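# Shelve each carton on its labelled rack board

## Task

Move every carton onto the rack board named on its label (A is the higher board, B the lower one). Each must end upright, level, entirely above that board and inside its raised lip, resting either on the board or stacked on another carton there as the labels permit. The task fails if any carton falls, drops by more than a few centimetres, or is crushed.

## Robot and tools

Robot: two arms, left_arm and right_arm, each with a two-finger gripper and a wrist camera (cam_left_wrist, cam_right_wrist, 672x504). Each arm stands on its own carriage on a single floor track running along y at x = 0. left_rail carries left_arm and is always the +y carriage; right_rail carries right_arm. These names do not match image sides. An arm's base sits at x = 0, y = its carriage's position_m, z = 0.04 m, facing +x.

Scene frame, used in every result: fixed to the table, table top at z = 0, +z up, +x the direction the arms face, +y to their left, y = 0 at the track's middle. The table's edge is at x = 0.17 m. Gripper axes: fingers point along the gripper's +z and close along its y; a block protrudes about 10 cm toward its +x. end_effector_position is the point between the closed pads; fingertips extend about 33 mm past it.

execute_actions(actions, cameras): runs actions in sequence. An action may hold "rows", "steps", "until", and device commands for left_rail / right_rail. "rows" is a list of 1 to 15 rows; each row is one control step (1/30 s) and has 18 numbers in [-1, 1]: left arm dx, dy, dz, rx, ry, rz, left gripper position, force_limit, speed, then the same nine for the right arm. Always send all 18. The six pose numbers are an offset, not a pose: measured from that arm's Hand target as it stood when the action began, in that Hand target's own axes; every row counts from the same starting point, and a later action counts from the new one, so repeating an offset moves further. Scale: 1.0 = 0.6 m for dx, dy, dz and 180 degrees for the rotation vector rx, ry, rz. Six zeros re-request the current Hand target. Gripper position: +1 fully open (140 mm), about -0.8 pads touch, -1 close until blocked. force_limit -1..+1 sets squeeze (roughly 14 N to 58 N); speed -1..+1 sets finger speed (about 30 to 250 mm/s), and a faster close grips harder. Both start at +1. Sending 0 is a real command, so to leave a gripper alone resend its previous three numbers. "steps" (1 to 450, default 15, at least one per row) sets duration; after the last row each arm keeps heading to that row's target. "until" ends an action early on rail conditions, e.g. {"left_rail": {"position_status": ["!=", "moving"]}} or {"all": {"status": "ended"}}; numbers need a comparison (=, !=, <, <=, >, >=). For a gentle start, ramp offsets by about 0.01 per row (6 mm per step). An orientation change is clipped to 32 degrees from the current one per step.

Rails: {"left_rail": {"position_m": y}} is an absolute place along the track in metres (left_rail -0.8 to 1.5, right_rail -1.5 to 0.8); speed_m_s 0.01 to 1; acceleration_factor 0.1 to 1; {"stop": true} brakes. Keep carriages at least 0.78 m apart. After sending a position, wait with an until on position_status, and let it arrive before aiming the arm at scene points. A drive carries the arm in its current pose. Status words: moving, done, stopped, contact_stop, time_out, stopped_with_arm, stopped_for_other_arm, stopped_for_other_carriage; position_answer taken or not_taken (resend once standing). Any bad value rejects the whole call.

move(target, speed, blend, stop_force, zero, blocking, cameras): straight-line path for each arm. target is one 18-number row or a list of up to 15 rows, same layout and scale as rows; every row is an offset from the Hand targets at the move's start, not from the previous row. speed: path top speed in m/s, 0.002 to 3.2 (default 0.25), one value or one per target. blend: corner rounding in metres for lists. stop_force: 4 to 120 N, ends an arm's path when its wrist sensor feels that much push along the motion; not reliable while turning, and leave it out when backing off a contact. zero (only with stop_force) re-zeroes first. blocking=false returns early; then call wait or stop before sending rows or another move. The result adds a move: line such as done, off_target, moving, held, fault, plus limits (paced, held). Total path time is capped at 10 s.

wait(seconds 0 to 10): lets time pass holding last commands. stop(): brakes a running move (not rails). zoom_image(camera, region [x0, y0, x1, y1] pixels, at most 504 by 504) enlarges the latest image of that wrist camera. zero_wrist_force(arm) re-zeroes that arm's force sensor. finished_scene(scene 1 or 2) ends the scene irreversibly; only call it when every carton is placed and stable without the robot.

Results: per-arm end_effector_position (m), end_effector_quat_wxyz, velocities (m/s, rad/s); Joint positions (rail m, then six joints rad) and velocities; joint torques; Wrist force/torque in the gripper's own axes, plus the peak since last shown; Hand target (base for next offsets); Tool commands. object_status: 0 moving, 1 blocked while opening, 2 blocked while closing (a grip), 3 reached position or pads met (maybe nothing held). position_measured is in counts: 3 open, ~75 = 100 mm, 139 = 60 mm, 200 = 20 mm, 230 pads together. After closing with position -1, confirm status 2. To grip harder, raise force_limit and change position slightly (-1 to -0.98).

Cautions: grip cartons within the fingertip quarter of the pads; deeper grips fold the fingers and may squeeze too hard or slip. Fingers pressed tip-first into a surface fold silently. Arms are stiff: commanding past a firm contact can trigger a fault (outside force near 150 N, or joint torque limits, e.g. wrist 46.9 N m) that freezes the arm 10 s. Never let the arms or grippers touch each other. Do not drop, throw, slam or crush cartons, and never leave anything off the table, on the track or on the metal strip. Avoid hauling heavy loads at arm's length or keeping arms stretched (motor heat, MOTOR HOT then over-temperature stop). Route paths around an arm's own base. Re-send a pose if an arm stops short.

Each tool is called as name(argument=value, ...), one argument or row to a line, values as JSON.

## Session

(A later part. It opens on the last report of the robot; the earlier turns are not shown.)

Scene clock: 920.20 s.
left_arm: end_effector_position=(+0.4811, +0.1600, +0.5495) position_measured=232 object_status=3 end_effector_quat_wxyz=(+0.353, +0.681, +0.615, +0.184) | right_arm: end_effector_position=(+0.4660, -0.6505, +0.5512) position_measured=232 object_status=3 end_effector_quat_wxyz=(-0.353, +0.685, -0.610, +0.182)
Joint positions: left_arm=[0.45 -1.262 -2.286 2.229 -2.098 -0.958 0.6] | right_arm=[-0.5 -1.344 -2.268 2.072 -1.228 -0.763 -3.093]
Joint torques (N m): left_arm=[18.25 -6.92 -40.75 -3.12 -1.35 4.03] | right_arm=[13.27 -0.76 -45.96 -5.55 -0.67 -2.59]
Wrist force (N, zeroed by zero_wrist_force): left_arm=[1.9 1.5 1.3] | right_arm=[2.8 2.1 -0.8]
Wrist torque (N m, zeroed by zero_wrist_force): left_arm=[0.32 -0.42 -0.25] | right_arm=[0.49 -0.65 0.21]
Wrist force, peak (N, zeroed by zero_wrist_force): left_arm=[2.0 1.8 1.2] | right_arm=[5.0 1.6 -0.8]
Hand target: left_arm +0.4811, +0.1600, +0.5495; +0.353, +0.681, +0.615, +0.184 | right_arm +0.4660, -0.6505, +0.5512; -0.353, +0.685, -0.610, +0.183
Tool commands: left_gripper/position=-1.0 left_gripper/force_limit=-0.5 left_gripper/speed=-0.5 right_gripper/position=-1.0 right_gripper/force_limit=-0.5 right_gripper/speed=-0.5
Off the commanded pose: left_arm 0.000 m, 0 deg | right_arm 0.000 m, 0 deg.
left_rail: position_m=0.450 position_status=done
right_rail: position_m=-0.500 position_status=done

move(
  target=[-0.5777, -0.2562, 0.413, 0, 0, 0, -1, -0.5, -0.5, 0.1105, 0.2538, 0.2353, 0, 0, 0, -1, -0.5, -0.5],
  speed=0.25,
  cameras=["all"],
)

zoom_image(
  camera="cam_left_wrist",
  region=[0, 60, 340, 320],
)

zoom_image(
  camera="cam_right_wrist",
  region=[332, 80, 672, 340],
)

Scene clock: 929.40 s.
left_arm: end_effector_position=(+0.4812, -0.2391, +0.3355) position_measured=232 object_status=3 end_effector_quat_wxyz=(+0.353, +0.681, +0.615, +0.184) | right_arm: end_effector_position=(+0.4669, -0.6784, +0.3351) position_measured=232 object_status=3 end_effector_quat_wxyz=(-0.353, +0.685, -0.610, +0.183)
Joint positions: left_arm=[0.45 -1.451 -1.499 2.086 -2.614 -0.863 0.392] | right_arm=[-0.5 -1.361 -2.21 2.43 -1.626 -0.766 -3.118]
Joint torques (N m): left_arm=[19.19 -40 -56.71 -6.89 0 4.46] | right_arm=[17.71 9.67 -42.79 -5.67 -1.38 3.14]
Wrist force (N, zeroed by zero_wrist_force): left_arm=[2.0 1.2 -0.2] | right_arm=[2.5 1.7 -0.2]
Wrist torque (N m, zeroed by zero_wrist_force): left_arm=[0.25 -0.44 -0.04] | right_arm=[0.41 -0.59 0.09]
Wrist force, peak (N, zeroed by zero_wrist_force): left_arm=[4.3 2.0 -0.8] | right_arm=[2.6 3.0 0.6]
Hand target: left_arm +0.4812, -0.2392, +0.3354; +0.353, +0.681, +0.615, +0.184 | right_arm +0.4669, -0.6784, +0.3350; -0.353, +0.685, -0.610, +0.183
Off the commanded pose: left_arm 0.000 m, 0 deg | right_arm 0.000 m, 0 deg.
left_rail: position_m=0.450 position_status=done
right_rail: position_m=-0.500 position_status=done
move: done
camera_calibration:
cam_left_wrist: T_world_to_cam=[[0.727397, 0.00494708, 0.6862, -0.56583], [-0.401187, -0.808209, 0.4311, -0.153079], [0.556725, -0.588875, -0.585904, -0.0260514], [0, 0, 0, 1]] pos_world=[0.364673, -0.136261, 0.439001]
cam_right_wrist: T_world_to_cam=[[-0.687902, -0.0351562, -0.724951, 0.544469], [-0.406145, 0.846449, 0.344341, 0.656978], [0.601529, 0.531308, -0.596553, 0.461531], [0, 0, 0, 1]] pos_world=[0.363746, -0.782172, 0.443817]

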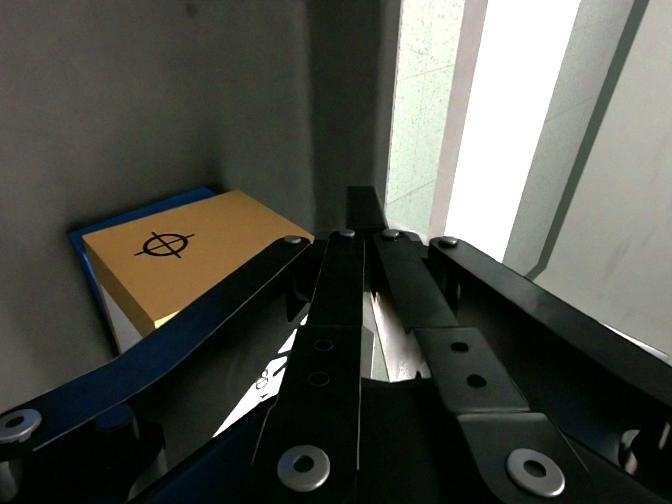

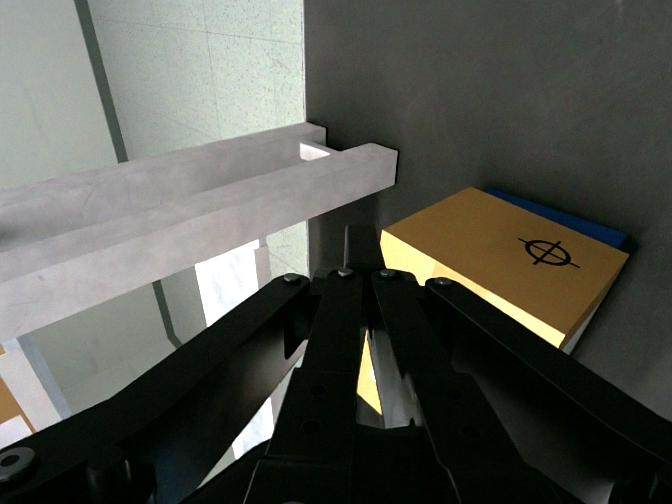

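Scaled by 1.482 from the camera's 672x504 image, which has a finer 960x720 frame.

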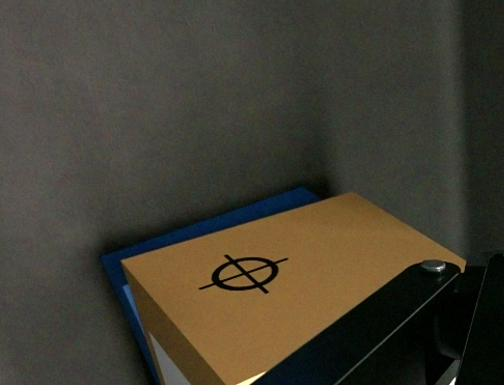

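Scaled by 1.482 from the camera's 672x504 image, which has a finer 960x720 frame.

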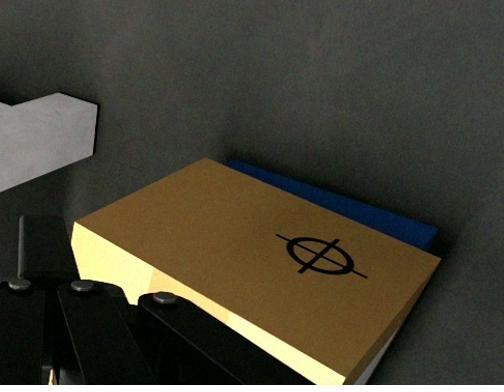

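execute_actions(
  actions=[
    {"right_rail": {"position_m": -0.41}, "steps": 150, "until": {"right_rail": {"position_status": ["!=", "moving"]}}},
  ],
)

Scene clock: 941.87 s.
left_arm: end_effector_position=(+0.4812, -0.2392, +0.3354) position_measured=232 object_status=3 end_effector_quat_wxyz=(+0.353, +0.681, +0.615, +0.184) | right_arm: end_effector_position=(+0.4669, -0.6784, +0.3350) position_measured=232 object_status=3 end_effector_quat_wxyz=(-0.353, +0.685, -0.610, +0.183)
Joint positions: left_arm=[0.45 -1.451 -1.498 2.086 -2.614 -0.863 0.392] | right_arm=[-0.5 -1.361 -2.21 2.43 -1.626 -0.766 -3.117]
Joint torques (N m): left_arm=[19.31 -36.42 -56.72 -6.83 -1.09 3.84] | right_arm=[18.7 11.38 -41.91 -6.07 -1.82 2.46]
Wrist force (N, zeroed by zero_wrist_force): left_arm=[2.3 1.1 0.3] | right_arm=[2.4 2.0 -0.2]
Wrist torque (N m, zeroed by zero_wrist_force): left_arm=[0.20 -0.52 -0.06] | right_arm=[0.46 -0.56 0.10]
Wrist force, peak (N, zeroed by zero_wrist_force): left_arm=[2.3 1.6 0.6] | right_arm=[2.8 2.2 0.2]
Hand target: left_arm +0.4812, -0.2392, +0.3354; +0.353, +0.681, +0.615, +0.184 | right_arm +0.4669, -0.6784, +0.3350; -0.353, +0.685, -0.610, +0.183
Tool commands: left_gripper/position=-1.0 left_gripper/force_limit=-0.5 left_gripper/speed=-0.5 right_gripper/position=-1.0 right_gripper/force_limit=-0.5 right_gripper/speed=-0.5
Off the commanded pose: left_arm 0.000 m, 0 deg | right_arm 0.000 m, 0 deg.
left_rail: position_m=0.450 position_status=done
right_rail: position_m=-0.500 position_status=stopped_for_other_arm position_answer=taken

move(
  target=[-0.0623, -0.2758, 0.2347, 0.05789, -0.01347, 0.00144, -1, -0.5, -0.5, -0.0138, 0.2652, 0.1937, -0.04941, 0.01347, 0.03019, -1, -0.5, -0.5],
  speed=0.15,
  cameras=["all"],
)

Scene clock: 957.97 s.
left_arm: end_effector_position=(+0.4542, -0.3122, +0.1292) position_measured=232 object_status=3 end_effector_quat_wxyz=(+0.303, +0.715, +0.620, +0.114) | right_arm: end_effector_position=(+0.4320, -0.6409, +0.1446) position_measured=232 object_status=3 end_effector_quat_wxyz=(-0.294, +0.677, -0.662, +0.132)
Joint positions: left_arm=[0.45 -1.428 -1.196 2.082 -2.889 -1.057 0.4] | right_arm=[-0.5 -1.309 -2.129 2.714 -2.069 -0.919 -2.932]
Joint torques (N m): left_arm=[18.4 -53.14 -46.69 -6.69 -1.08 3.95] | right_arm=[17.35 11.78 -34.19 -6.07 -2.55 3.16]
Wrist force (N, zeroed by zero_wrist_force): left_arm=[1.8 1.6 0.5] | right_arm=[2.4 2.4 -0.2]
Wrist torque (N m, zeroed by zero_wrist_force): left_arm=[0.28 -0.33 -0.29] | right_arm=[0.53 -0.59 0.02]
Wrist force, peak (N, zeroed by zero_wrist_force): left_arm=[1.8 2.5 -1.2] | right_arm=[2.8 2.5 0.0]
Hand target: left_arm +0.4542, -0.3122, +0.1291; +0.303, +0.715, +0.620, +0.114 | right_arm +0.4320, -0.6409, +0.1446; -0.294, +0.677, -0.662, +0.132
Off the commanded pose: left_arm 0.000 m, 0 deg | right_arm 0.000 m, 0 deg.
left_rail: position_m=0.450 position_status=done
right_rail: position_m=-0.500 position_status=stopped_for_other_arm position_answer=taken
move: done
camera_calibration:
cam_left_wrist: T_world_to_cam=[[0.833997, -0.0503633, 0.549466, -0.452334], [-0.373269, -0.78487, 0.494621, -0.147583], [0.406348, -0.617611, -0.673378, -0.104371], [0, 0, 0, 1]] pos_world=[0.364568, -0.203075, 0.251258]
cam_right_wrist: T_world_to_cam=[[-0.803803, 0.0183213, -0.594613, 0.44923], [-0.282996, 0.867411, 0.409283, 0.627495], [0.523272, 0.497256, -0.692043, 0.374811], [0, 0, 0, 1]] pos_world=[0.342542, -0.738903, 0.26968]

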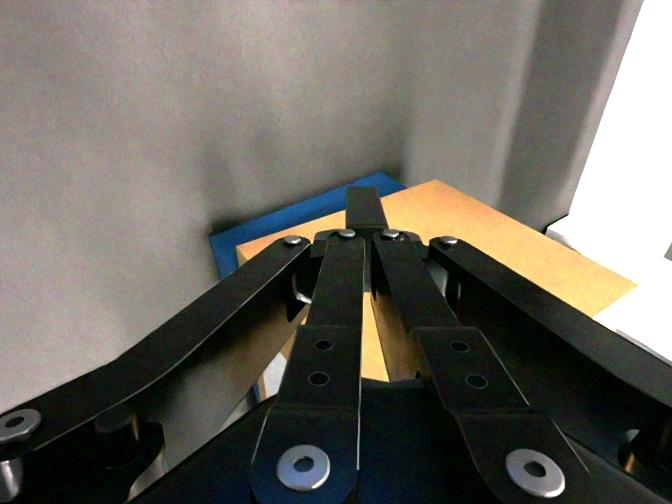

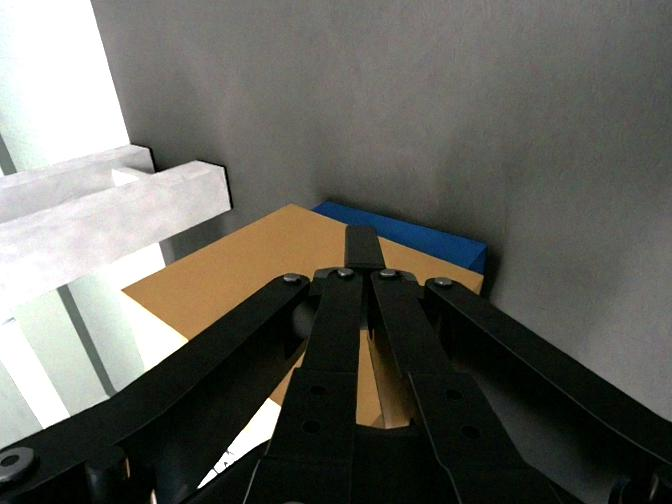

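zero_wrist_force(
  arm="left_arm",
)

zero_wrist_force(
  arm="right_arm",
)

move(
  target=[-0.0573, 0.0029, 0.0175, 0, 0, 0, -1, -0.5, -0.5, -0.0584, 0.0029, 0.0135, 0, 0, 0, -1, -0.5, -0.5],
  speed=0.015,
  stop_force=10,
  cameras=["all"],
)

zoom_image(
  camera="cam_left_wrist",
  region=[290, 180, 440, 300],
)

zoom_image(
  camera="cam_right_wrist",
  region=[290, 200, 440, 320],
)

Wrist force sensor zeroed.

Wrist force sensor zeroed.

Scene clock: 964.10 s.
left_arm: end_effector_position=(+0.4542, -0.3362, +0.1291) position_measured=232 object_status=3 end_effector_quat_wxyz=(+0.303, +0.715, +0.620, +0.114) | right_arm: end_effector_position=(+0.4320, -0.6169, +0.1446) position_measured=232 object_status=3 end_effector_quat_wxyz=(-0.294, +0.677, -0.662, +0.132)
Joint positions: left_arm=[0.45 -1.433 -1.169 2.038 -2.869 -1.055 0.395] | right_arm=[-0.5 -1.284 -2.188 2.737 -2.052 -0.917 -2.9]
Joint torques (N m): left_arm=[10.48 -82.43 -30.12 -8.43 -2.4 0.85] | right_arm=[-13.78 16.48 -56.58 -1.79 5.72 -2.78]
Wrist force (N, zeroed by zero_wrist_force): left_arm=[9.6 -0.3 -3.0] | right_arm=[11.5 1.4 -2.1]
Wrist torque (N m, zeroed by zero_wrist_force): left_arm=[-0.06 0.22 0.26] | right_arm=[-0.06 0.45 0.13]
Wrist force, peak (N, zeroed by zero_wrist_force): left_arm=[21.5 -0.6 -16.6] | right_arm=[22.9 2.4 -3.2]
Hand target: left_arm +0.4542, -0.3362, +0.1291; +0.303, +0.715, +0.620, +0.114 (not the last commanded pose) | right_arm +0.4320, -0.6169, +0.1446; -0.294, +0.677, -0.662, +0.132 (not the last commanded pose)
Off the commanded pose: left_arm 0.012 m, 0 deg | right_arm 0.012 m, 0 deg.
left_rail: position_m=0.450 position_status=done
right_rail: position_m=-0.500 position_status=stopped_for_other_arm position_answer=taken
move: contact (left_arm, right_arm)
camera_calibration:
cam_left_wrist: T_world_to_cam=[[0.833978, -0.0504094, 0.54949, -0.453469], [-0.373284, -0.784915, 0.494537, -0.166442], [0.406374, -0.617549, -0.673419, -0.119138], [0, 0, 0, 1]] pos_world=[0.364468, -0.227076, 0.251258]
cam_right_wrist: T_world_to_cam=[[-0.803785, 0.0182715, -0.594639, 0.448696], [-0.282997, 0.867455, 0.409187, 0.606776], [0.523299, 0.49718, -0.692077, 0.362753], [0, 0, 0, 1]] pos_world=[0.342542, -0.714903, 0.26958]

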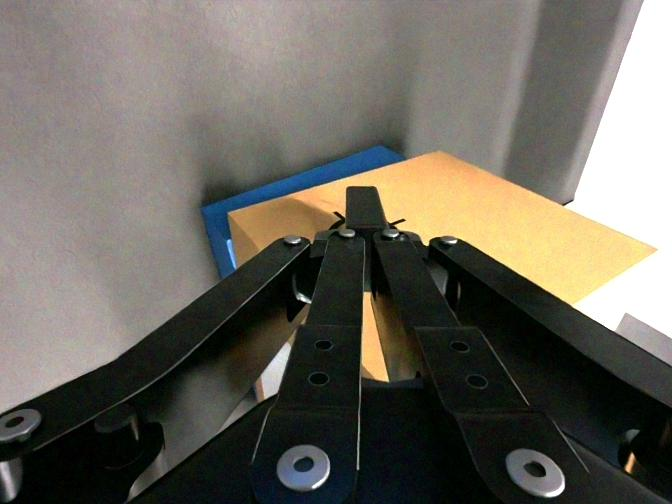

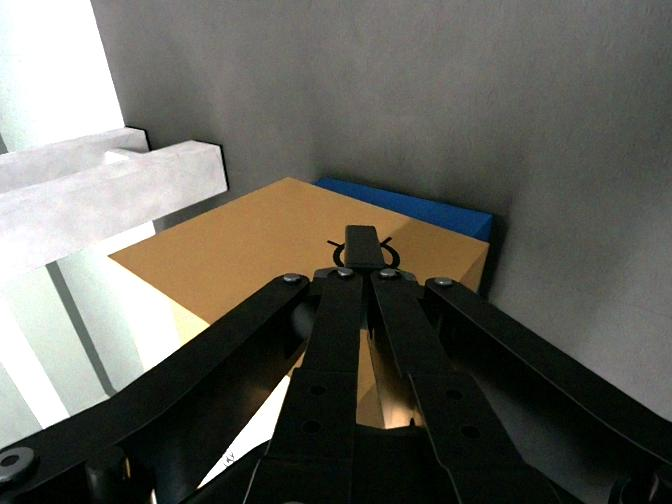

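Scaled by 3.360 from the camera's 672x504 image, which has a finer 960x720 frame.

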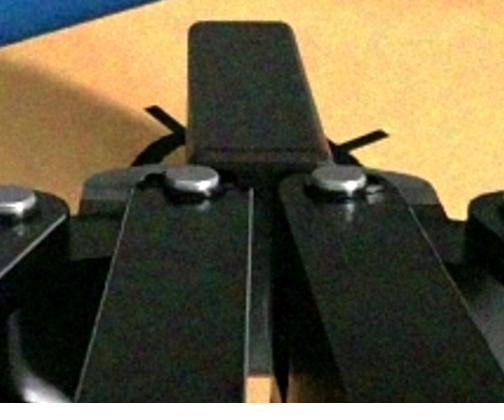

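Scaled by 3.360 from the camera's 672x504 image, which has a finer 960x720 frame.

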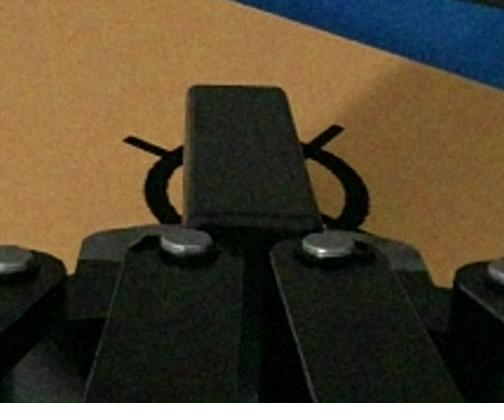

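move(
  target=[
    [-0.0019, 0.0001, 0.0006, 0, 0, 0, -1, -0.5, -0.5, -0.0019, 0.0001, 0.0005, 0, 0, 0, -1, -0.5, -0.5],
    [-0.0072, 0.0144, -0.0192, 0, 0, 0, -1, -0.5, -0.5, -0.0072, -0.0143, -0.0193, 0, 0, 0, -1, -0.5, -0.5],
  ],
  speed=0.015,
  cameras=["all"],
)

Scene clock: 969.53 s.
left_arm: end_effector_position=(+0.4542, -0.3374, +0.1441) position_measured=232 object_status=3 end_effector_quat_wxyz=(+0.303, +0.715, +0.620, +0.114) | right_arm: end_effector_position=(+0.4321, -0.6157, +0.1595) position_measured=232 object_status=3 end_effector_quat_wxyz=(-0.294, +0.677, -0.662, +0.132)
Joint positions: left_arm=[0.45 -1.433 -1.189 2.029 -2.841 -1.055 0.394] | right_arm=[-0.5 -1.282 -2.221 2.716 -1.999 -0.917 -2.898]
Joint torques (N m): left_arm=[-35.16 -95.56 -78.16 -14.14 -2.77 -3.59] | right_arm=[6.63 -3.85 -47.41 6.44 10.09 -1.49]
Wrist force (N, zeroed by zero_wrist_force): left_arm=[37.1 -5.5 0.0] | right_arm=[34.0 3.1 -5.2]
Wrist torque (N m, zeroed by zero_wrist_force): left_arm=[0.22 0.77 0.32] | right_arm=[-0.32 1.12 0.03]
Wrist force, peak (N, zeroed by zero_wrist_force): left_arm=[30.9 1.0 -25.5] | right_arm=[35.2 2.5 -6.3]
Hand target: left_arm +0.4542, -0.3374, +0.1441; +0.303, +0.715, +0.620, +0.114 | right_arm +0.4321, -0.6157, +0.1596; -0.294, +0.677, -0.662, +0.132
Off the commanded pose: left_arm 0.000 m, 0 deg | right_arm 0.000 m, 0 deg.
left_rail: position_m=0.450 position_status=done
right_rail: position_m=-0.500 position_status=stopped_for_other_arm position_answer=taken
move: done
camera_calibration:
cam_left_wrist: T_world_to_cam=[[0.833959, -0.0504489, 0.549515, -0.461726], [-0.373326, -0.784913, 0.494509, -0.174729], [0.406374, -0.617549, -0.673419, -0.109845], [0, 0, 0, 1]] pos_world=[0.364468, -0.228276, 0.266158]
cam_right_wrist: T_world_to_cam=[[-0.803805, 0.01816, -0.594616, 0.457594], [-0.283122, 0.8674, 0.409217, 0.599621], [0.523201, 0.49728, -0.692079, 0.372592], [0, 0, 0, 1]] pos_world=[0.342642, -0.713704, 0.28458]

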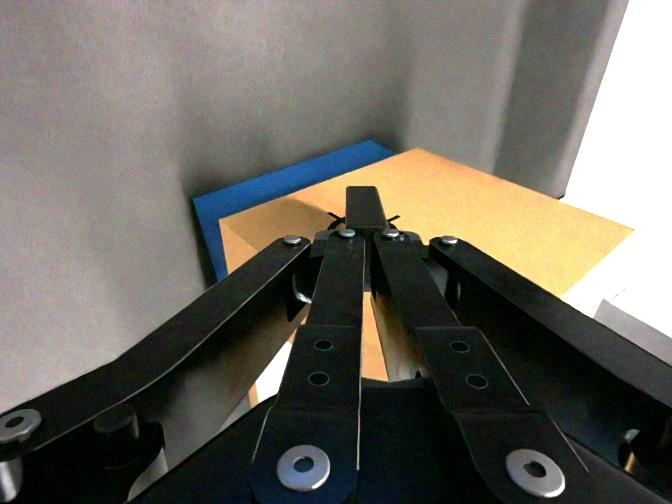

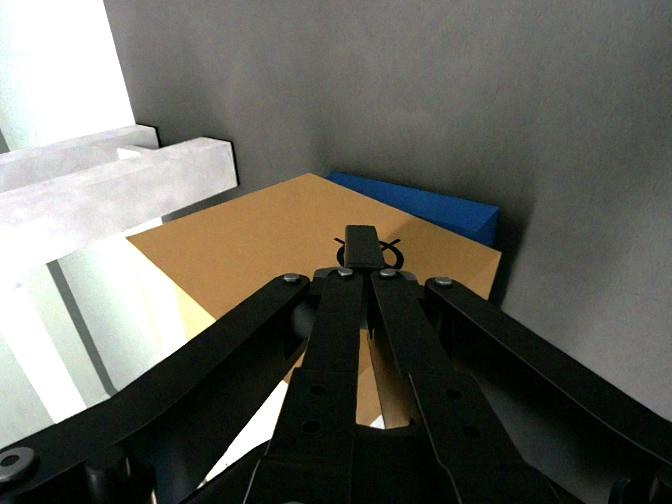

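move(
  target=[0.0071, -0.0191, 0.0264, 0, 0, 0, -1, -0.5, -0.5, 0.0071, 0.0191, 0.0264, 0, 0, 0, -1, -0.5, -0.5],
  speed=0.01,
  stop_force=12,
)

Scene clock: 983.37 s.
left_arm: end_effector_position=(+0.4542, -0.3374, +0.1299) position_measured=232 object_status=3 end_effector_quat_wxyz=(+0.303, +0.715, +0.620, +0.114) | right_arm: end_effector_position=(+0.4321, -0.6159, +0.1442) position_measured=232 object_status=3 end_effector_quat_wxyz=(-0.294, +0.677, -0.662, +0.132)
Joint positions: left_arm=[0.45 -1.433 -1.169 2.035 -2.866 -1.055 0.394] | right_arm=[-0.5 -1.283 -2.19 2.738 -2.053 -0.917 -2.899]
Joint torques (N m): left_arm=[-21.02 -85.43 -68.88 -11.33 -4.01 -1.36] | right_arm=[1.74 -1.8 -38.44 7.04 0.92 -2.62]
Wrist force (N, zeroed by zero_wrist_force): left_arm=[32.4 1.7 -7.8] | right_arm=[35.7 -1.3 -12.5]
Wrist torque (N m, zeroed by zero_wrist_force): left_arm=[-0.07 0.61 0.25] | right_arm=[-0.05 1.18 0.07]
Wrist force, peak (N, zeroed by zero_wrist_force): left_arm=[37.9 1.9 -18.6] | right_arm=[36.1 -2.7 -24.4]
Hand target: left_arm +0.4542, -0.3375, +0.1299; +0.303, +0.715, +0.620, +0.114 (not the last commanded pose) | right_arm +0.4321, -0.6159, +0.1442; -0.294, +0.677, -0.662, +0.132 (not the last commanded pose)
Off the commanded pose: left_arm 0.006 m, 0 deg | right_arm 0.005 m, 0 deg.
left_rail: position_m=0.450 position_status=done
right_rail: position_m=-0.500 position_status=stopped_for_other_arm position_answer=taken
move: contact (left_arm, right_arm)

move(
  target=[
    [0.0096, -0.0005, -0.0029, 0, 0, 0, -1, -0.5, -0.5, 0.0097, -0.0005, -0.0023, 0, 0, 0, -1, -0.5, -0.5],
    [0.0131, 0.0039, 0.0078, 0, 0, 0, -1, -0.5, -0.5, 0.012, -0.0049, 0.0087, 0, 0, 0, -1, -0.5, -0.5],
  ],
  speed=[0.015, 0.03],
)

zero_wrist_force(
  arm="left_arm",
)

zero_wrist_force(
  arm="right_arm",
)

move(
  target=[-0.0191, 0.001, 0.0058, 0, 0, 0, -1, -0.5, -0.5, -0.0195, 0.001, 0.0045, 0, 0, 0, -1, -0.5, -0.5],
  speed=0.01,
  stop_force=12,
  cameras=["all"],
)

zoom_image(
  camera="cam_left_wrist",
  region=[290, 180, 440, 300],
)

zoom_image(
  camera="cam_right_wrist",
  region=[290, 200, 440, 320],
)

Scene clock: 989.83 s.
left_arm: end_effector_position=(+0.4602, -0.3314, +0.1259) position_measured=232 object_status=3 end_effector_quat_wxyz=(+0.303, +0.715, +0.620, +0.114) | right_arm: end_effector_position=(+0.4381, -0.6218, +0.1402) position_measured=232 object_status=3 end_effector_quat_wxyz=(-0.294, +0.677, -0.662, +0.132)
Joint positions: left_arm=[0.45 -1.424 -1.167 2.043 -2.882 -1.059 0.404] | right_arm=[-0.5 -1.267 -2.143 2.736 -2.109 -0.916 -2.879]
Joint torques (N m): left_arm=[21.02 -57.53 -47.48 -7.2 -1.17 3.66] | right_arm=[20.67 12.35 -34.96 -6.06 2.98 3.09]
Wrist force (N, zeroed by zero_wrist_force): left_arm=[1.6 -0.6 0.4] | right_arm=[0.1 -1.1 0.5]
Wrist torque (N m, zeroed by zero_wrist_force): left_arm=[-0.12 -0.34 0.01] | right_arm=[-0.20 -0.03 0.01]
Wrist force, peak (N, zeroed by zero_wrist_force): left_arm=[33.2 1.6 -7.6] | right_arm=[37.1 -0.8 -12.3]
Hand target: left_arm +0.4602, -0.3314, +0.1259; +0.303, +0.715, +0.620, +0.114 | right_arm +0.4381, -0.6218, +0.1402; -0.294, +0.677, -0.662, +0.132
Off the commanded pose: left_arm 0.000 m, 0 deg | right_arm 0.000 m, 0 deg.
left_rail: position_m=0.450 position_status=done
right_rail: position_m=-0.500 position_status=stopped_for_other_arm position_answer=taken
move: done

Wrist force sensor zeroed.

Wrist force sensor zeroed.

Scene clock: 991.63 s.
left_arm: end_effector_position=(+0.4603, -0.3364, +0.1258) position_measured=232 object_status=3 end_effector_quat_wxyz=(+0.303, +0.715, +0.620, +0.114) | right_arm: end_effector_position=(+0.4381, -0.6170, +0.1402) position_measured=232 object_status=3 end_effector_quat_wxyz=(-0.294, +0.677, -0.662, +0.132)
Joint positions: left_arm=[0.45 -1.425 -1.161 2.034 -2.878 -1.059 0.403] | right_arm=[-0.5 -1.262 -2.154 2.741 -2.107 -0.915 -2.872]
Joint torques (N m): left_arm=[9.96 -81.35 -30.67 -9.03 -2.23 1.04] | right_arm=[-9.92 14.21 -56.96 -2.12 5.87 -2.51]
Wrist force (N, zeroed by zero_wrist_force): left_arm=[11.3 -2.0 -6.2] | right_arm=[12.0 1.6 -1.5]
Wrist torque (N m, zeroed by zero_wrist_force): left_arm=[-0.17 0.11 0.17] | right_arm=[-0.06 0.50 0.03]
Wrist force, peak (N, zeroed by zero_wrist_force): left_arm=[17.8 -1.0 -14.8] | right_arm=[19.1 1.6 -3.8]
Hand target: left_arm +0.4603, -0.3364, +0.1258; +0.303, +0.715, +0.620, +0.114 (not the last commanded pose) | right_arm +0.4381, -0.6170, +0.1402; -0.294, +0.677, -0.662, +0.132 (not the last commanded pose)
Off the commanded pose: left_arm 0.007 m, 0 deg | right_arm 0.007 m, 0 deg.
left_rail: position_m=0.450 position_status=done
right_rail: position_m=-0.500 position_status=stopped_for_other_arm position_answer=taken
move: contact (left_arm, right_arm)
camera_calibration:
cam_left_wrist: T_world_to_cam=[[0.833959, -0.0504489, 0.549515, -0.456761], [-0.373326, -0.784913, 0.494509, -0.162667], [0.406374, -0.617549, -0.673419, -0.123963], [0, 0, 0, 1]] pos_world=[0.370568, -0.227276, 0.247958]
cam_right_wrist: T_world_to_cam=[[-0.803762, 0.0180848, -0.594676, 0.450912], [-0.283031, 0.867566, 0.408928, 0.61051], [0.523316, 0.496993, -0.692198, 0.356528], [0, 0, 0, 1]] pos_world=[0.348642, -0.715004, 0.26528]

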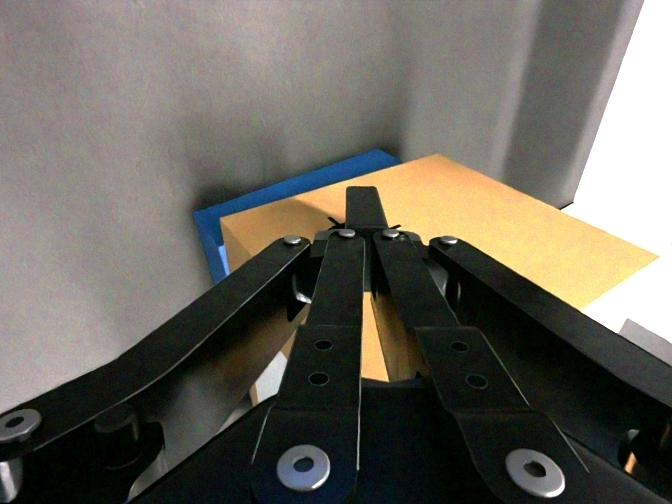

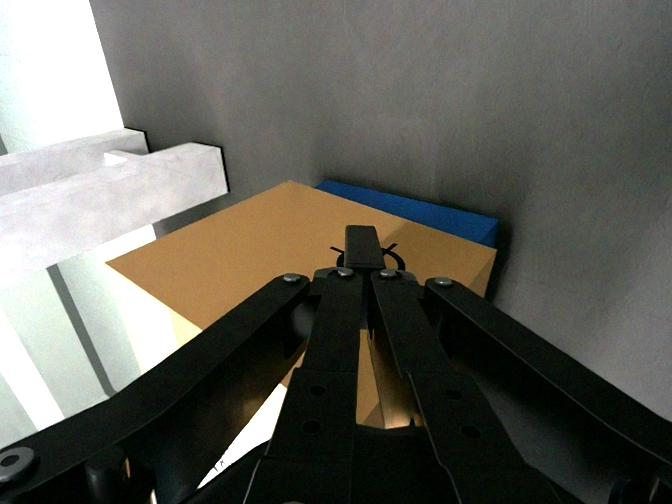

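Scaled by 3.360 from the camera's 672x504 image, which has a finer 960x720 frame.

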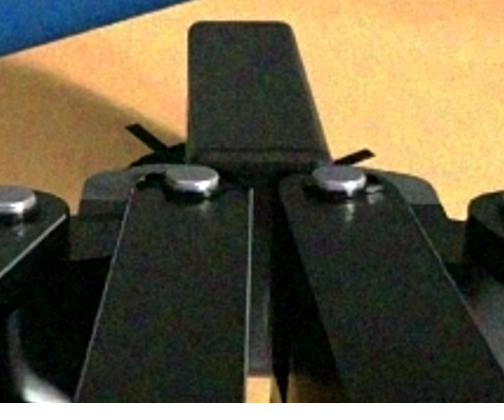

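Scaled by 3.360 from the camera's 672x504 image, which has a finer 960x720 frame.

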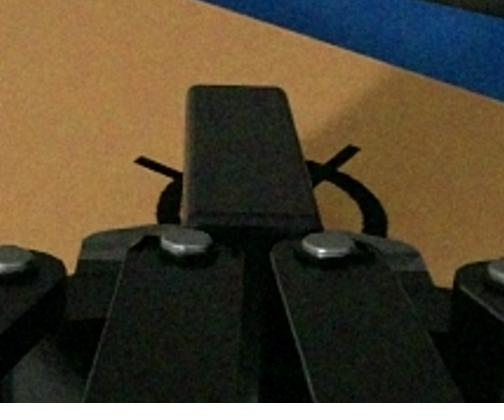

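move(
  target=[
    [-0.0021, 0.0001, 0.0006, 0, 0, 0, -1, -0.5, -0.5, -0.0021, 0.0001, 0.0005, 0, 0, 0, -1, -0.5, -0.5],
    [-0.0074, 0.0144, -0.0192, 0, 0, 0, -1, -0.5, -0.5, -0.0074, -0.0143, -0.0193, 0, 0, 0, -1, -0.5, -0.5],
  ],
  speed=0.015,
  cameras=["all"],
)

Scene clock: 996.57 s.
left_arm: end_effector_position=(+0.4602, -0.3376, +0.1408) position_measured=232 object_status=3 end_effector_quat_wxyz=(+0.303, +0.715, +0.620, +0.114) | right_arm: end_effector_position=(+0.4382, -0.6156, +0.1552) position_measured=232 object_status=3 end_effector_quat_wxyz=(-0.294, +0.677, -0.662, +0.132)
Joint positions: left_arm=[0.45 -1.425 -1.18 2.025 -2.85 -1.058 0.403] | right_arm=[-0.5 -1.26 -2.19 2.72 -2.053 -0.915 -2.869]
Joint torques (N m): left_arm=[-38.19 -94.54 -80.13 -14.08 -4.25 -4.1] | right_arm=[5.79 -4.49 -44.14 7.54 10.31 -1.62]
Wrist force (N, zeroed by zero_wrist_force): left_arm=[41.3 -6.0 -0.7] | right_arm=[36.9 3.9 -6.2]
Wrist torque (N m, zeroed by zero_wrist_force): left_arm=[0.06 0.68 0.29] | right_arm=[-0.17 1.32 0.02]
Wrist force, peak (N, zeroed by zero_wrist_force): left_arm=[34.4 0.7 -26.2] | right_arm=[37.9 2.6 -7.6]
Hand target: left_arm +0.4602, -0.3376, +0.1408; +0.303, +0.715, +0.620, +0.114 | right_arm +0.4381, -0.6157, +0.1552; -0.294, +0.677, -0.662, +0.132
Off the commanded pose: left_arm 0.000 m, 0 deg | right_arm 0.000 m, 0 deg.
left_rail: position_m=0.450 position_status=done
right_rail: position_m=-0.500 position_status=stopped_for_other_arm position_answer=taken
move: done
camera_calibration:
cam_left_wrist: T_world_to_cam=[[0.833979, -0.0503664, 0.549492, -0.464992], [-0.373221, -0.784971, 0.494497, -0.171026], [0.406429, -0.617482, -0.673447, -0.114668], [0, 0, 0, 1]] pos_world=[0.370568, -0.228476, 0.262858]
cam_right_wrist: T_world_to_cam=[[-0.803814, 0.0179464, -0.594609, 0.459786], [-0.283132, 0.867531, 0.408932, 0.603112], [0.523181, 0.497058, -0.692253, 0.366223], [0, 0, 0, 1]] pos_world=[0.348742, -0.713505, 0.280281]

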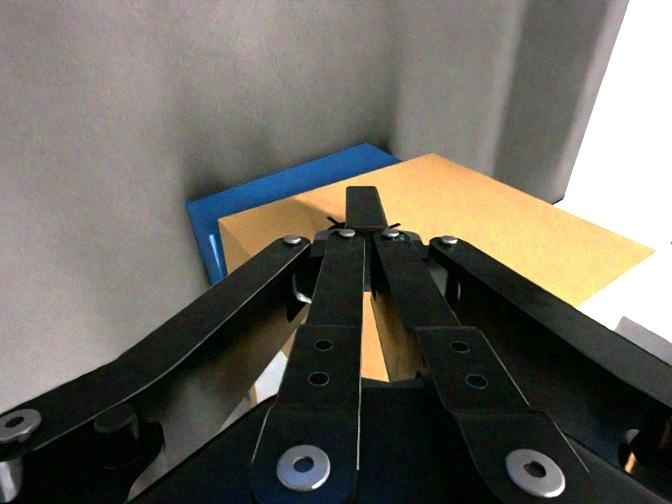

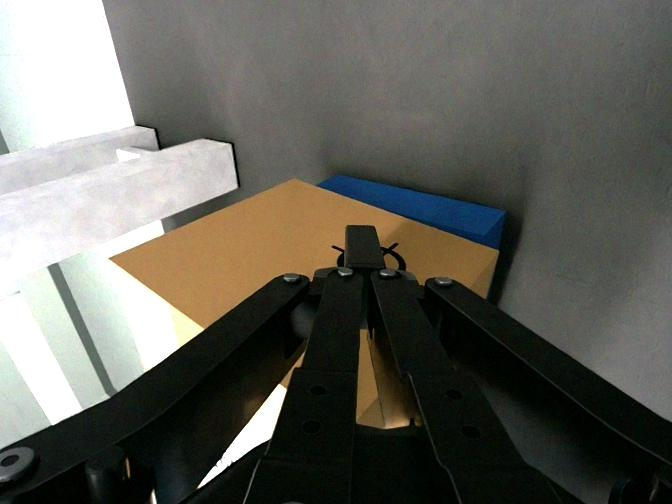

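move(
  target=[-0.053, 0.1434, -0.1978, 0, 0, 0, -1, -0.5, -0.5, -0.053, -0.1434, -0.1978, 0, 0, 0, -1, -0.5, -0.5],
  speed=0.07,
)

Scene clock: 1016.03 s.
left_arm: end_effector_position=(+0.4602, -0.3377, +0.1870) position_measured=232 object_status=3 end_effector_quat_wxyz=(+0.303, +0.715, +0.620, +0.114) | right_arm: end_effector_position=(+0.4388, -0.6157, +0.2009) position_measured=232 object_status=3 end_effector_quat_wxyz=(-0.294, +0.677, -0.662, +0.132)
Joint positions: left_arm=[0.45 -1.425 -1.24 2.002 -2.766 -1.058 0.403] | right_arm=[-0.5 -1.257 -2.263 2.651 -1.913 -0.916 -2.866]
Joint torques (N m): left_arm=[-28.89 -67.04 -60.31 -18.04 -3.81 1.38] | right_arm=[18.64 17.96 -21.43 2.99 4.83 -0.08]
Wrist force (N, zeroed by zero_wrist_force): left_arm=[42.8 -6.4 -1.1] | right_arm=[38.9 3.4 -6.8]
Wrist torque (N m, zeroed by zero_wrist_force): left_arm=[0.00 0.82 0.25] | right_arm=[-0.30 1.32 -0.03]
Wrist force, peak (N, zeroed by zero_wrist_force): left_arm=[45.1 -7.6 -0.3] | right_arm=[39.7 -1.1 -12.6]
Hand target: left_arm +0.4602, -0.3377, +0.1869; +0.303, +0.715, +0.620, +0.114 (not the last commanded pose) | right_arm +0.4388, -0.6157, +0.2009; -0.294, +0.677, -0.662, +0.132 (not the last commanded pose)
Off the commanded pose: left_arm 0.104 m, 0 deg | right_arm 0.104 m, 0 deg.
left_rail: position_m=0.450 position_status=done
right_rail: position_m=-0.500 position_status=stopped_for_other_arm position_answer=taken
move: held (left_arm, right_arm; a check stopped the path); limits=held
pose unreachable (left arm): on one or more control steps of this call, first in action 0 (counted from 0), this arm could not follow its commanded pose, so it was not sent that pose on those steps. It may still have moved: this result reports where it is.
cause: moving toward the commanded pose would bring a part of the arm too close to another arm (a part of this arm just beyond joint 4 (elbow) and a part of the right arm just beyond its joint 3 (shoulder lift), along the way the arms are being sent, or toward where that arm still pushes).
pose unreachable (right arm): on one or more control steps of this call, first in action 0 (counted from 0), this arm could not follow its commanded pose, so it was not sent that pose on those steps. It may still have moved: this result reports where it is.
cause: moving toward the commanded pose would bring a part of the arm too close to another arm (a part of this arm just beyond joint 3 (shoulder lift) and a part of the left arm just beyond its joint 4 (elbow), along the way the arms are being sent, or toward where that arm still pushes).

move(
  target=[0.2594, 0.0696, -0.019, 0, 0, 0, -1, -0.5, -0.5, -0.2342, -0.0696, 0.1132, 0, 0, 0, -1, -0.5, -0.5],
  speed=0.06,
)

Scene clock: 1024.03 s.
left_arm: end_effector_position=(+0.5202, -0.1877, +0.1868) position_measured=232 object_status=3 end_effector_quat_wxyz=(+0.303, +0.715, +0.620, +0.114) | right_arm: end_effector_position=(+0.4990, -0.4658, +0.2004) position_measured=232 object_status=3 end_effector_quat_wxyz=(-0.294, +0.677, -0.662, +0.132)
Joint positions: left_arm=[0.45 -1.289 -1.373 2.205 -2.9 -1.12 0.54] | right_arm=[-0.5 -0.736 -2.179 2.716 -2.437 -0.993 -2.23]
Joint torques (N m): left_arm=[1.77 -76.52 -52.26 -16.31 -5.62 3.74] | right_arm=[36.49 9.33 -56.24 -4.27 8.82 3.24]
Wrist force (N, zeroed by zero_wrist_force): left_arm=[35.3 -5.1 -0.5] | right_arm=[31.7 3.7 -4.5]
Wrist torque (N m, zeroed by zero_wrist_force): left_arm=[0.18 0.50 0.08] | right_arm=[-0.21 1.04 0.00]
Wrist force, peak (N, zeroed by zero_wrist_force): left_arm=[43.3 -5.6 -1.0] | right_arm=[39.1 3.8 -7.3]
Hand target: left_arm +0.5202, -0.1877, +0.1868; +0.303, +0.715, +0.620, +0.114 | right_arm +0.4990, -0.4658, +0.2005; -0.294, +0.677, -0.662, +0.132
Off the commanded pose: left_arm 0.000 m, 0 deg | right_arm 0.000 m, 0 deg.
left_rail: position_m=0.450 position_status=done
right_rail: position_m=-0.500 position_status=stopped_for_other_arm position_answer=taken
move: done

move(
  target=[
    [-0.0004, 0, 0.0001, 0, 0, 0, -1, -0.5, -0.5, -0.0004, 0, 0.0001, 0, 0, 0, -1, -0.5, -0.5],
    [0.1855, 0.1313, -0.2705, 0, 0, 0, -1, -0.5, -0.5, -0.2967, -0.1313, -0.1414, 0, 0, 0, -1, -0.5, -0.5],
  ],
  speed=0.07,
)

Scene clock: 1031.40 s.
left_arm: end_effector_position=(+0.5201, -0.0378, +0.3366) position_measured=232 object_status=3 end_effector_quat_wxyz=(+0.303, +0.715, +0.620, +0.114) | right_arm: end_effector_position=(+0.4994, -0.3153, +0.3502) position_measured=232 object_status=3 end_effector_quat_wxyz=(-0.294, +0.677, -0.662, +0.132)
Joint positions: left_arm=[0.45 -1.202 -1.767 2.272 -2.608 -1.163 0.624] | right_arm=[-0.5 -0.224 -2.239 2.497 -2.396 -1.22 -1.714]
Joint torques (N m): left_arm=[2.22 -43.67 -81.53 -12.14 -6.97 3.72] | right_arm=[31.49 6.33 -73.04 -8.05 9.61 2.9]
Wrist force (N, zeroed by zero_wrist_force): left_arm=[35.7 -6.1 0.6] | right_arm=[32.2 3.6 -4.0]
Wrist torque (N m, zeroed by zero_wrist_force): left_arm=[0.01 0.55 0.08] | right_arm=[-0.32 1.12 -0.01]
Wrist force, peak (N, zeroed by zero_wrist_force): left_arm=[42.1 -5.5 -0.9] | right_arm=[38.2 4.8 -5.5]
Hand target: left_arm +0.5201, -0.0378, +0.3367; +0.303, +0.715, +0.620, +0.114 | right_arm +0.4994, -0.3152, +0.3502; -0.294, +0.677, -0.662, +0.132
Off the commanded pose: left_arm 0.000 m, 0 deg | right_arm 0.000 m, 0 deg.
left_rail: position_m=0.450 position_status=done
right_rail: position_m=-0.500 position_status=stopped_for_other_arm position_answer=taken
move: done

move(
  target=[
    [-0.0005, 0, 0.0001, 0, 0, 0, -1, -0.5, -0.5, -0.0005, 0, 0.0001, 0, 0, 0, -1, -0.5, -0.5],
    [0.0881, 0.1831, -0.3122, 0, 0, 0, -1, -0.5, -0.5, -0.2333, -0.1831, -0.2261, 0, 0, 0, -1, -0.5, -0.5],
  ],
  speed=0.07,
)

Scene clock: 1038.43 s.
left_arm: end_effector_position=(+0.5200, +0.0620, +0.5366) position_measured=232 object_status=3 end_effector_quat_wxyz=(+0.303, +0.715, +0.620, +0.114) | right_arm: end_effector_position=(+0.4998, -0.2146, +0.5499) position_measured=232 object_status=3 end_effector_quat_wxyz=(-0.294, +0.677, -0.662, +0.132)
Joint positions: left_arm=[0.45 -1.112 -2.016 2.072 -2.19 -1.209 0.706] | right_arm=[-0.5 0.112 -2.159 2.128 -2.18 -1.412 -1.429]
Joint torques (N m): left_arm=[-7.32 -21.11 -86.8 -16.48 -12.57 3.7] | right_arm=[43.53 8.57 -79.26 -6.74 16.49 3.06]
Wrist force (N, zeroed by zero_wrist_force): left_arm=[56.1 -6.5 -4.4] | right_arm=[51.6 3.7 -10.2]
Wrist torque (N m, zeroed by zero_wrist_force): left_arm=[-0.08 0.92 0.04] | right_arm=[-0.18 1.70 -0.04]
Wrist force, peak (N, zeroed by zero_wrist_force): left_arm=[56.6 -6.0 -3.8] | right_arm=[51.6 3.7 -10.2]
Hand target: left_arm +0.5200, +0.0620, +0.5367; +0.303, +0.715, +0.620, +0.114 | right_arm +0.4998, -0.2145, +0.5500; -0.294, +0.677, -0.662, +0.132
Off the commanded pose: left_arm 0.000 m, 0 deg | right_arm 0.000 m, 0 deg.
left_rail: position_m=0.450 position_status=done
right_rail: position_m=-0.500 position_status=stopped_for_other_arm position_answer=taken
move: done

move(
  target=[
    [0.0005, 0, -0.0001, 0, 0, 0, -1, -0.5, -0.5, 0.0005, 0, -0.0001, 0, 0, 0, -1, -0.5, -0.5],
    [0.077, 0.2072, -0.3444, 0, 0, 0, -1, -0.5, -0.5, -0.2379, -0.2072, -0.26, 0, 0, 0, -1, -0.5, -0.5],
  ],
  speed=0.07,
)

Scene clock: 1047.10 s.
left_arm: end_effector_position=(+0.5198, +0.1604, +0.7616) position_measured=232 object_status=3 end_effector_quat_wxyz=(+0.303, +0.715, +0.620, +0.114) | right_arm: end_effector_position=(+0.5001, -0.1164, +0.7748) position_measured=232 object_status=3 end_effector_quat_wxyz=(-0.294, +0.677, -0.662, +0.132)
Joint positions: left_arm=[0.45 -0.982 -2.061 1.7 -1.81 -1.281 0.821] | right_arm=[-0.5 0.375 -1.969 1.638 -1.896 -1.572 -1.219]
Joint torques (N m): left_arm=[-15.67 24.31 -74.71 -16.81 -16.62 3.83] | right_arm=[47.93 4.79 -74.95 -9.77 18.28 2.7]
Wrist force (N, zeroed by zero_wrist_force): left_arm=[66.1 -6.7 -6.7] | right_arm=[60.4 3.9 -12.4]
Wrist torque (N m, zeroed by zero_wrist_force): left_arm=[0.01 1.08 0.07] | right_arm=[-0.11 2.04 -0.02]
Wrist force, peak (N, zeroed by zero_wrist_force): left_arm=[66.1 -6.7 -6.7] | right_arm=[60.4 3.9 -12.4]
Hand target: left_arm +0.5198, +0.1604, +0.7617; +0.303, +0.715, +0.620, +0.114 | right_arm +0.5001, -0.1164, +0.7748; -0.294, +0.677, -0.662, +0.132
Off the commanded pose: left_arm 0.000 m, 0 deg | right_arm 0.000 m, 0 deg.
left_rail: position_m=0.450 position_status=done
right_rail: position_m=-0.500 position_status=stopped_for_other_arm position_answer=taken
move: done

move(
  target=[
    [0.0009, 0, -0.0003, 0, 0, 0, -1, -0.5, -0.5, 0.0009, 0, -0.0002, 0, 0, 0, -1, -0.5, -0.5],
    [0.0694, 0.2726, 0.1789, 0, 0, 0, -1, -0.5, -0.5, 0.0312, -0.2726, 0.1892, 0, 0, 0, -1, -0.5, -0.5],
  ],
  speed=0.07,
  cameras=["all"],
)

zoom_image(
  camera="cam_left_wrist",
  region=[30, 100, 480, 400],
)

zoom_image(
  camera="cam_right_wrist",
  region=[200, 130, 650, 430],
)

Scene clock: 1054.67 s.
left_arm: end_effector_position=(+0.7198, +0.1610, +0.7618) position_measured=232 object_status=3 end_effector_quat_wxyz=(+0.303, +0.715, +0.620, +0.114) | right_arm: end_effector_position=(+0.7000, -0.1173, +0.7747) position_measured=232 object_status=3 end_effector_quat_wxyz=(-0.294, +0.677, -0.662, +0.132)
Joint positions: left_arm=[0.45 -0.651 -1.75 1.512 -1.986 -1.476 1.094] | right_arm=[-0.5 0.246 -1.706 1.451 -1.969 -1.493 -1.321]
Joint torques (N m): left_arm=[-11.71 -17.67 -76.09 -14.68 -14.31 3.09] | right_arm=[5.75 -27.89 -77.08 -10.84 18.42 -2.96]
Wrist force (N, zeroed by zero_wrist_force): left_arm=[42.0 -6.0 -2.3] | right_arm=[38.6 3.6 -6.0]
Wrist torque (N m, zeroed by zero_wrist_force): left_arm=[0.03 0.61 0.06] | right_arm=[-0.21 1.25 0.15]
Wrist force, peak (N, zeroed by zero_wrist_force): left_arm=[67.0 -6.4 -6.1] | right_arm=[60.8 3.6 -13.0]
Hand target: left_arm +0.7199, +0.1610, +0.7618; +0.303, +0.715, +0.620, +0.114 | right_arm +0.7001, -0.1173, +0.7747; -0.294, +0.677, -0.662, +0.132
Off the commanded pose: left_arm 0.000 m, 0 deg | right_arm 0.000 m, 0 deg.
left_rail: position_m=0.450 position_status=done
right_rail: position_m=-0.500 position_status=stopped_for_other_arm position_answer=taken
move: done
camera_calibration:
cam_left_wrist: T_world_to_cam=[[0.833906, -0.0503438, 0.549606, -0.997646], [-0.373379, -0.78481, 0.494633, 0.0100163], [0.406434, -0.617689, -0.673255, 0.505901], [0, 0, 0, 1]] pos_world=[0.630068, 0.270125, 0.883958]
cam_right_wrist: T_world_to_cam=[[-0.803942, 0.0179814, -0.594436, 1.02963], [-0.282732, 0.867805, 0.408629, -0.00834352], [0.523202, 0.49658, -0.69258, 0.41067], [0, 0, 0, 1]] pos_world=[0.610541, -0.215204, 0.899882]

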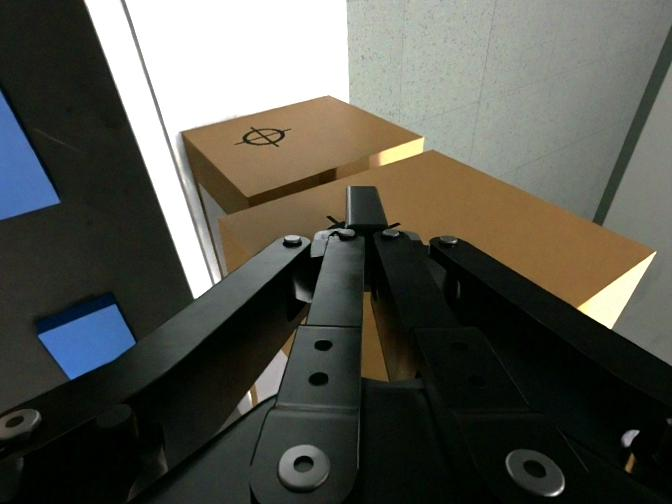

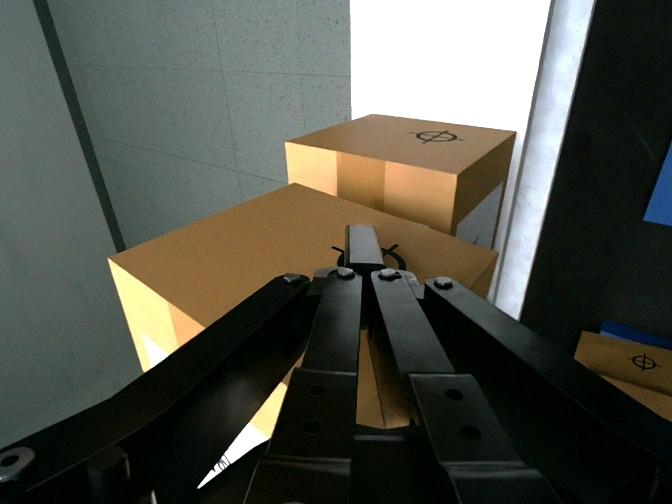

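Scaled by 1.120 from the camera's 672x504 image, which has a finer 960x720 frame.

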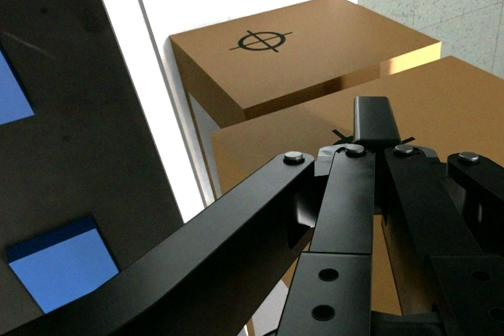

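Scaled by 1.120 from the camera's 672x504 image, which has a finer 960x720 frame.

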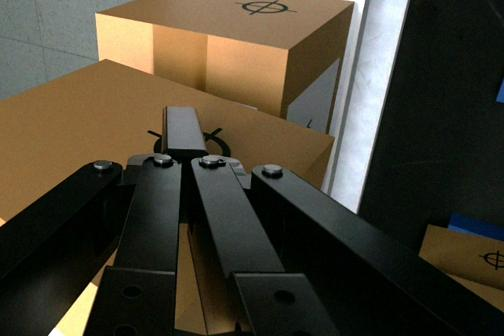

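move(
  target=[-0.01227, 0.0481, 0.03817, -0.00389, 0.01052, -0.01451, -1, -0.5, -0.5, 0.03165, -0.07003, 0.04227, -0.00389, -0.01052, -0.01451, -1, -0.5, -0.5],
  speed=0.03,
)

move(
  target=[0.0106, -0.0287, 0.0396, 0, 0, 0, -1, -0.5, -0.5, 0.0106, 0.0287, 0.0396, 0, 0, 0, -1, -0.5, -0.5],
  speed=0.03,
  cameras=["all"],
)

zoom_image(
  camera="cam_left_wrist",
  region=[30, 100, 480, 400],
)

zoom_image(
  camera="cam_right_wrist",
  region=[200, 130, 650, 430],
)

Scene clock: 1071.37 s.
left_arm: end_effector_position=(+0.7542, +0.1459, +0.7619) position_measured=232 object_status=3 end_effector_quat_wxyz=(+0.299, +0.697, +0.640, +0.123) | right_arm: end_effector_position=(+0.7505, -0.1322, +0.7747) position_measured=232 object_status=3 end_effector_quat_wxyz=(-0.298, +0.696, -0.642, +0.124)
Joint positions: left_arm=[0.45 -0.656 -1.69 1.461 -1.989 -1.439 1.044] | right_arm=[-0.5 0.183 -1.647 1.397 -1.963 -1.42 -1.418]
Joint torques (N m): left_arm=[-54.23 -21.15 -76.56 -15.5 -12.06 -4.18] | right_arm=[22.99 -32.55 -75.77 -6.51 23.5 -2.97]
Wrist force (N, zeroed by zero_wrist_force): left_arm=[54.2 -6.1 -3.9] | right_arm=[49.1 3.2 -9.1]
Wrist torque (N m, zeroed by zero_wrist_force): left_arm=[0.08 0.77 0.29] | right_arm=[-0.24 1.71 0.17]
Wrist force, peak (N, zeroed by zero_wrist_force): left_arm=[54.2 -6.1 -3.9] | right_arm=[49.2 3.5 -9.2]
Hand target: left_arm +0.7543, +0.1459, +0.7619; +0.299, +0.697, +0.640, +0.123 | right_arm +0.7506, -0.1322, +0.7747; -0.298, +0.696, -0.642, +0.124
Off the commanded pose: left_arm 0.000 m, 0 deg | right_arm 0.000 m, 0 deg.
left_rail: position_m=0.450 position_status=done
right_rail: position_m=-0.500 position_status=stopped_for_other_arm position_answer=taken
move: done

Scene clock: 1072.73 s.
left_arm: end_effector_position=(+0.7543, +0.1459, +0.7319) position_measured=232 object_status=3 end_effector_quat_wxyz=(+0.299, +0.697, +0.640, +0.123) | right_arm: end_effector_position=(+0.7505, -0.1322, +0.7448) position_measured=232 object_status=3 end_effector_quat_wxyz=(-0.298, +0.696, -0.642, +0.124)
Joint positions: left_arm=[0.45 -0.656 -1.699 1.522 -2.041 -1.439 1.044] | right_arm=[-0.5 0.183 -1.658 1.461 -2.015 -1.42 -1.418]
Joint torques (N m): left_arm=[-51 -46.49 -53.28 -16.98 -14.81 -3.56] | right_arm=[16.46 -51.84 -48.35 -11.56 23.2 -2.77]
Wrist force (N, zeroed by zero_wrist_force): left_arm=[52.9 -5.9 -3.7] | right_arm=[47.8 3.8 -8.7]
Wrist torque (N m, zeroed by zero_wrist_force): left_arm=[0.13 0.71 0.28] | right_arm=[-0.19 1.65 0.15]
Wrist force, peak (N, zeroed by zero_wrist_force): left_arm=[55.3 -6.2 -4.1] | right_arm=[50.5 3.9 -8.9]
Hand target: left_arm +0.7543, +0.1459, +0.7318; +0.299, +0.697, +0.640, +0.123 | right_arm +0.7505, -0.1322, +0.7447; -0.298, +0.696, -0.642, +0.124
Off the commanded pose: left_arm 0.000 m, 0 deg | right_arm 0.000 m, 0 deg.
left_rail: position_m=0.450 position_status=done
right_rail: position_m=-0.500 position_status=stopped_for_other_arm position_answer=taken
move: done
camera_calibration:
cam_left_wrist: T_world_to_cam=[[0.835455, -0.00225895, 0.549554, -1.01887], [-0.32758, -0.804967, 0.494692, -0.00569725], [0.441255, -0.593316, -0.673254, 0.432551], [0, 0, 0, 1]] pos_world=[0.658488, 0.249752, 0.853958]
cam_right_wrist: T_world_to_cam=[[-0.803763, -0.0283538, -0.594274, 1.04634], [-0.332213, 0.850026, 0.408766, 0.0657934], [0.493559, 0.525976, -0.692639, 0.397126], [0, 0, 0, 1]] pos_world=[0.666859, -0.235138, 0.869982]

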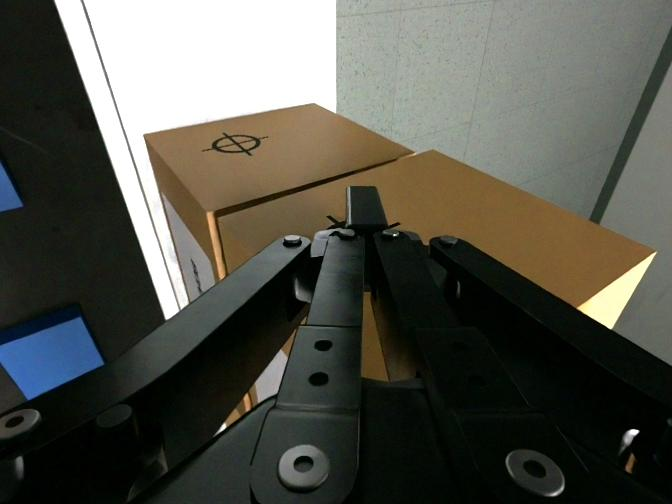

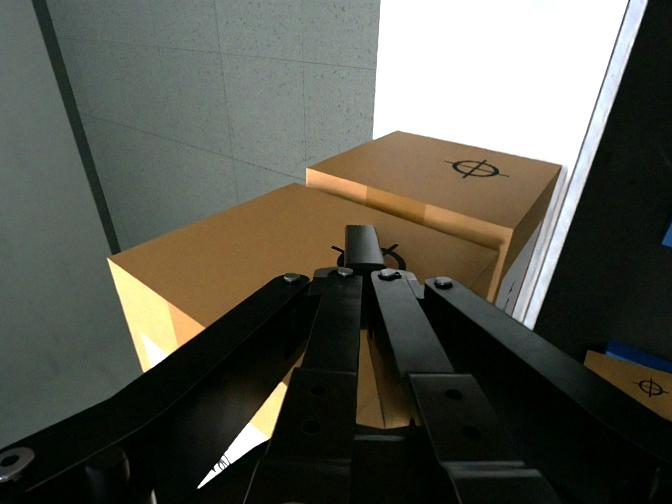

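Scaled by 1.120 from the camera's 672x504 image, which has a finer 960x720 frame.

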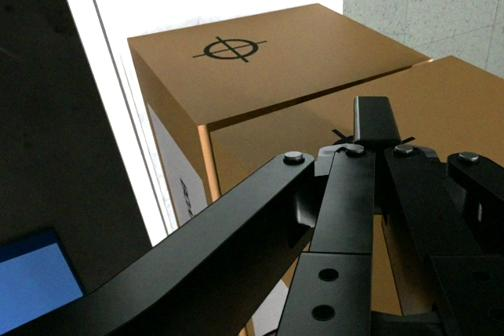

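Scaled by 1.120 from the camera's 672x504 image, which has a finer 960x720 frame.

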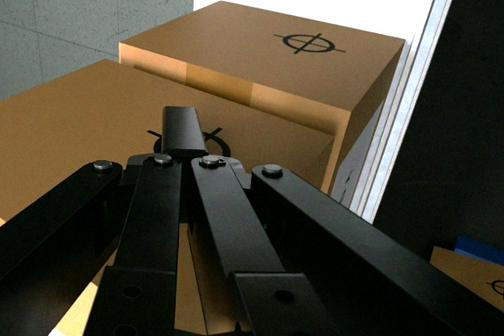

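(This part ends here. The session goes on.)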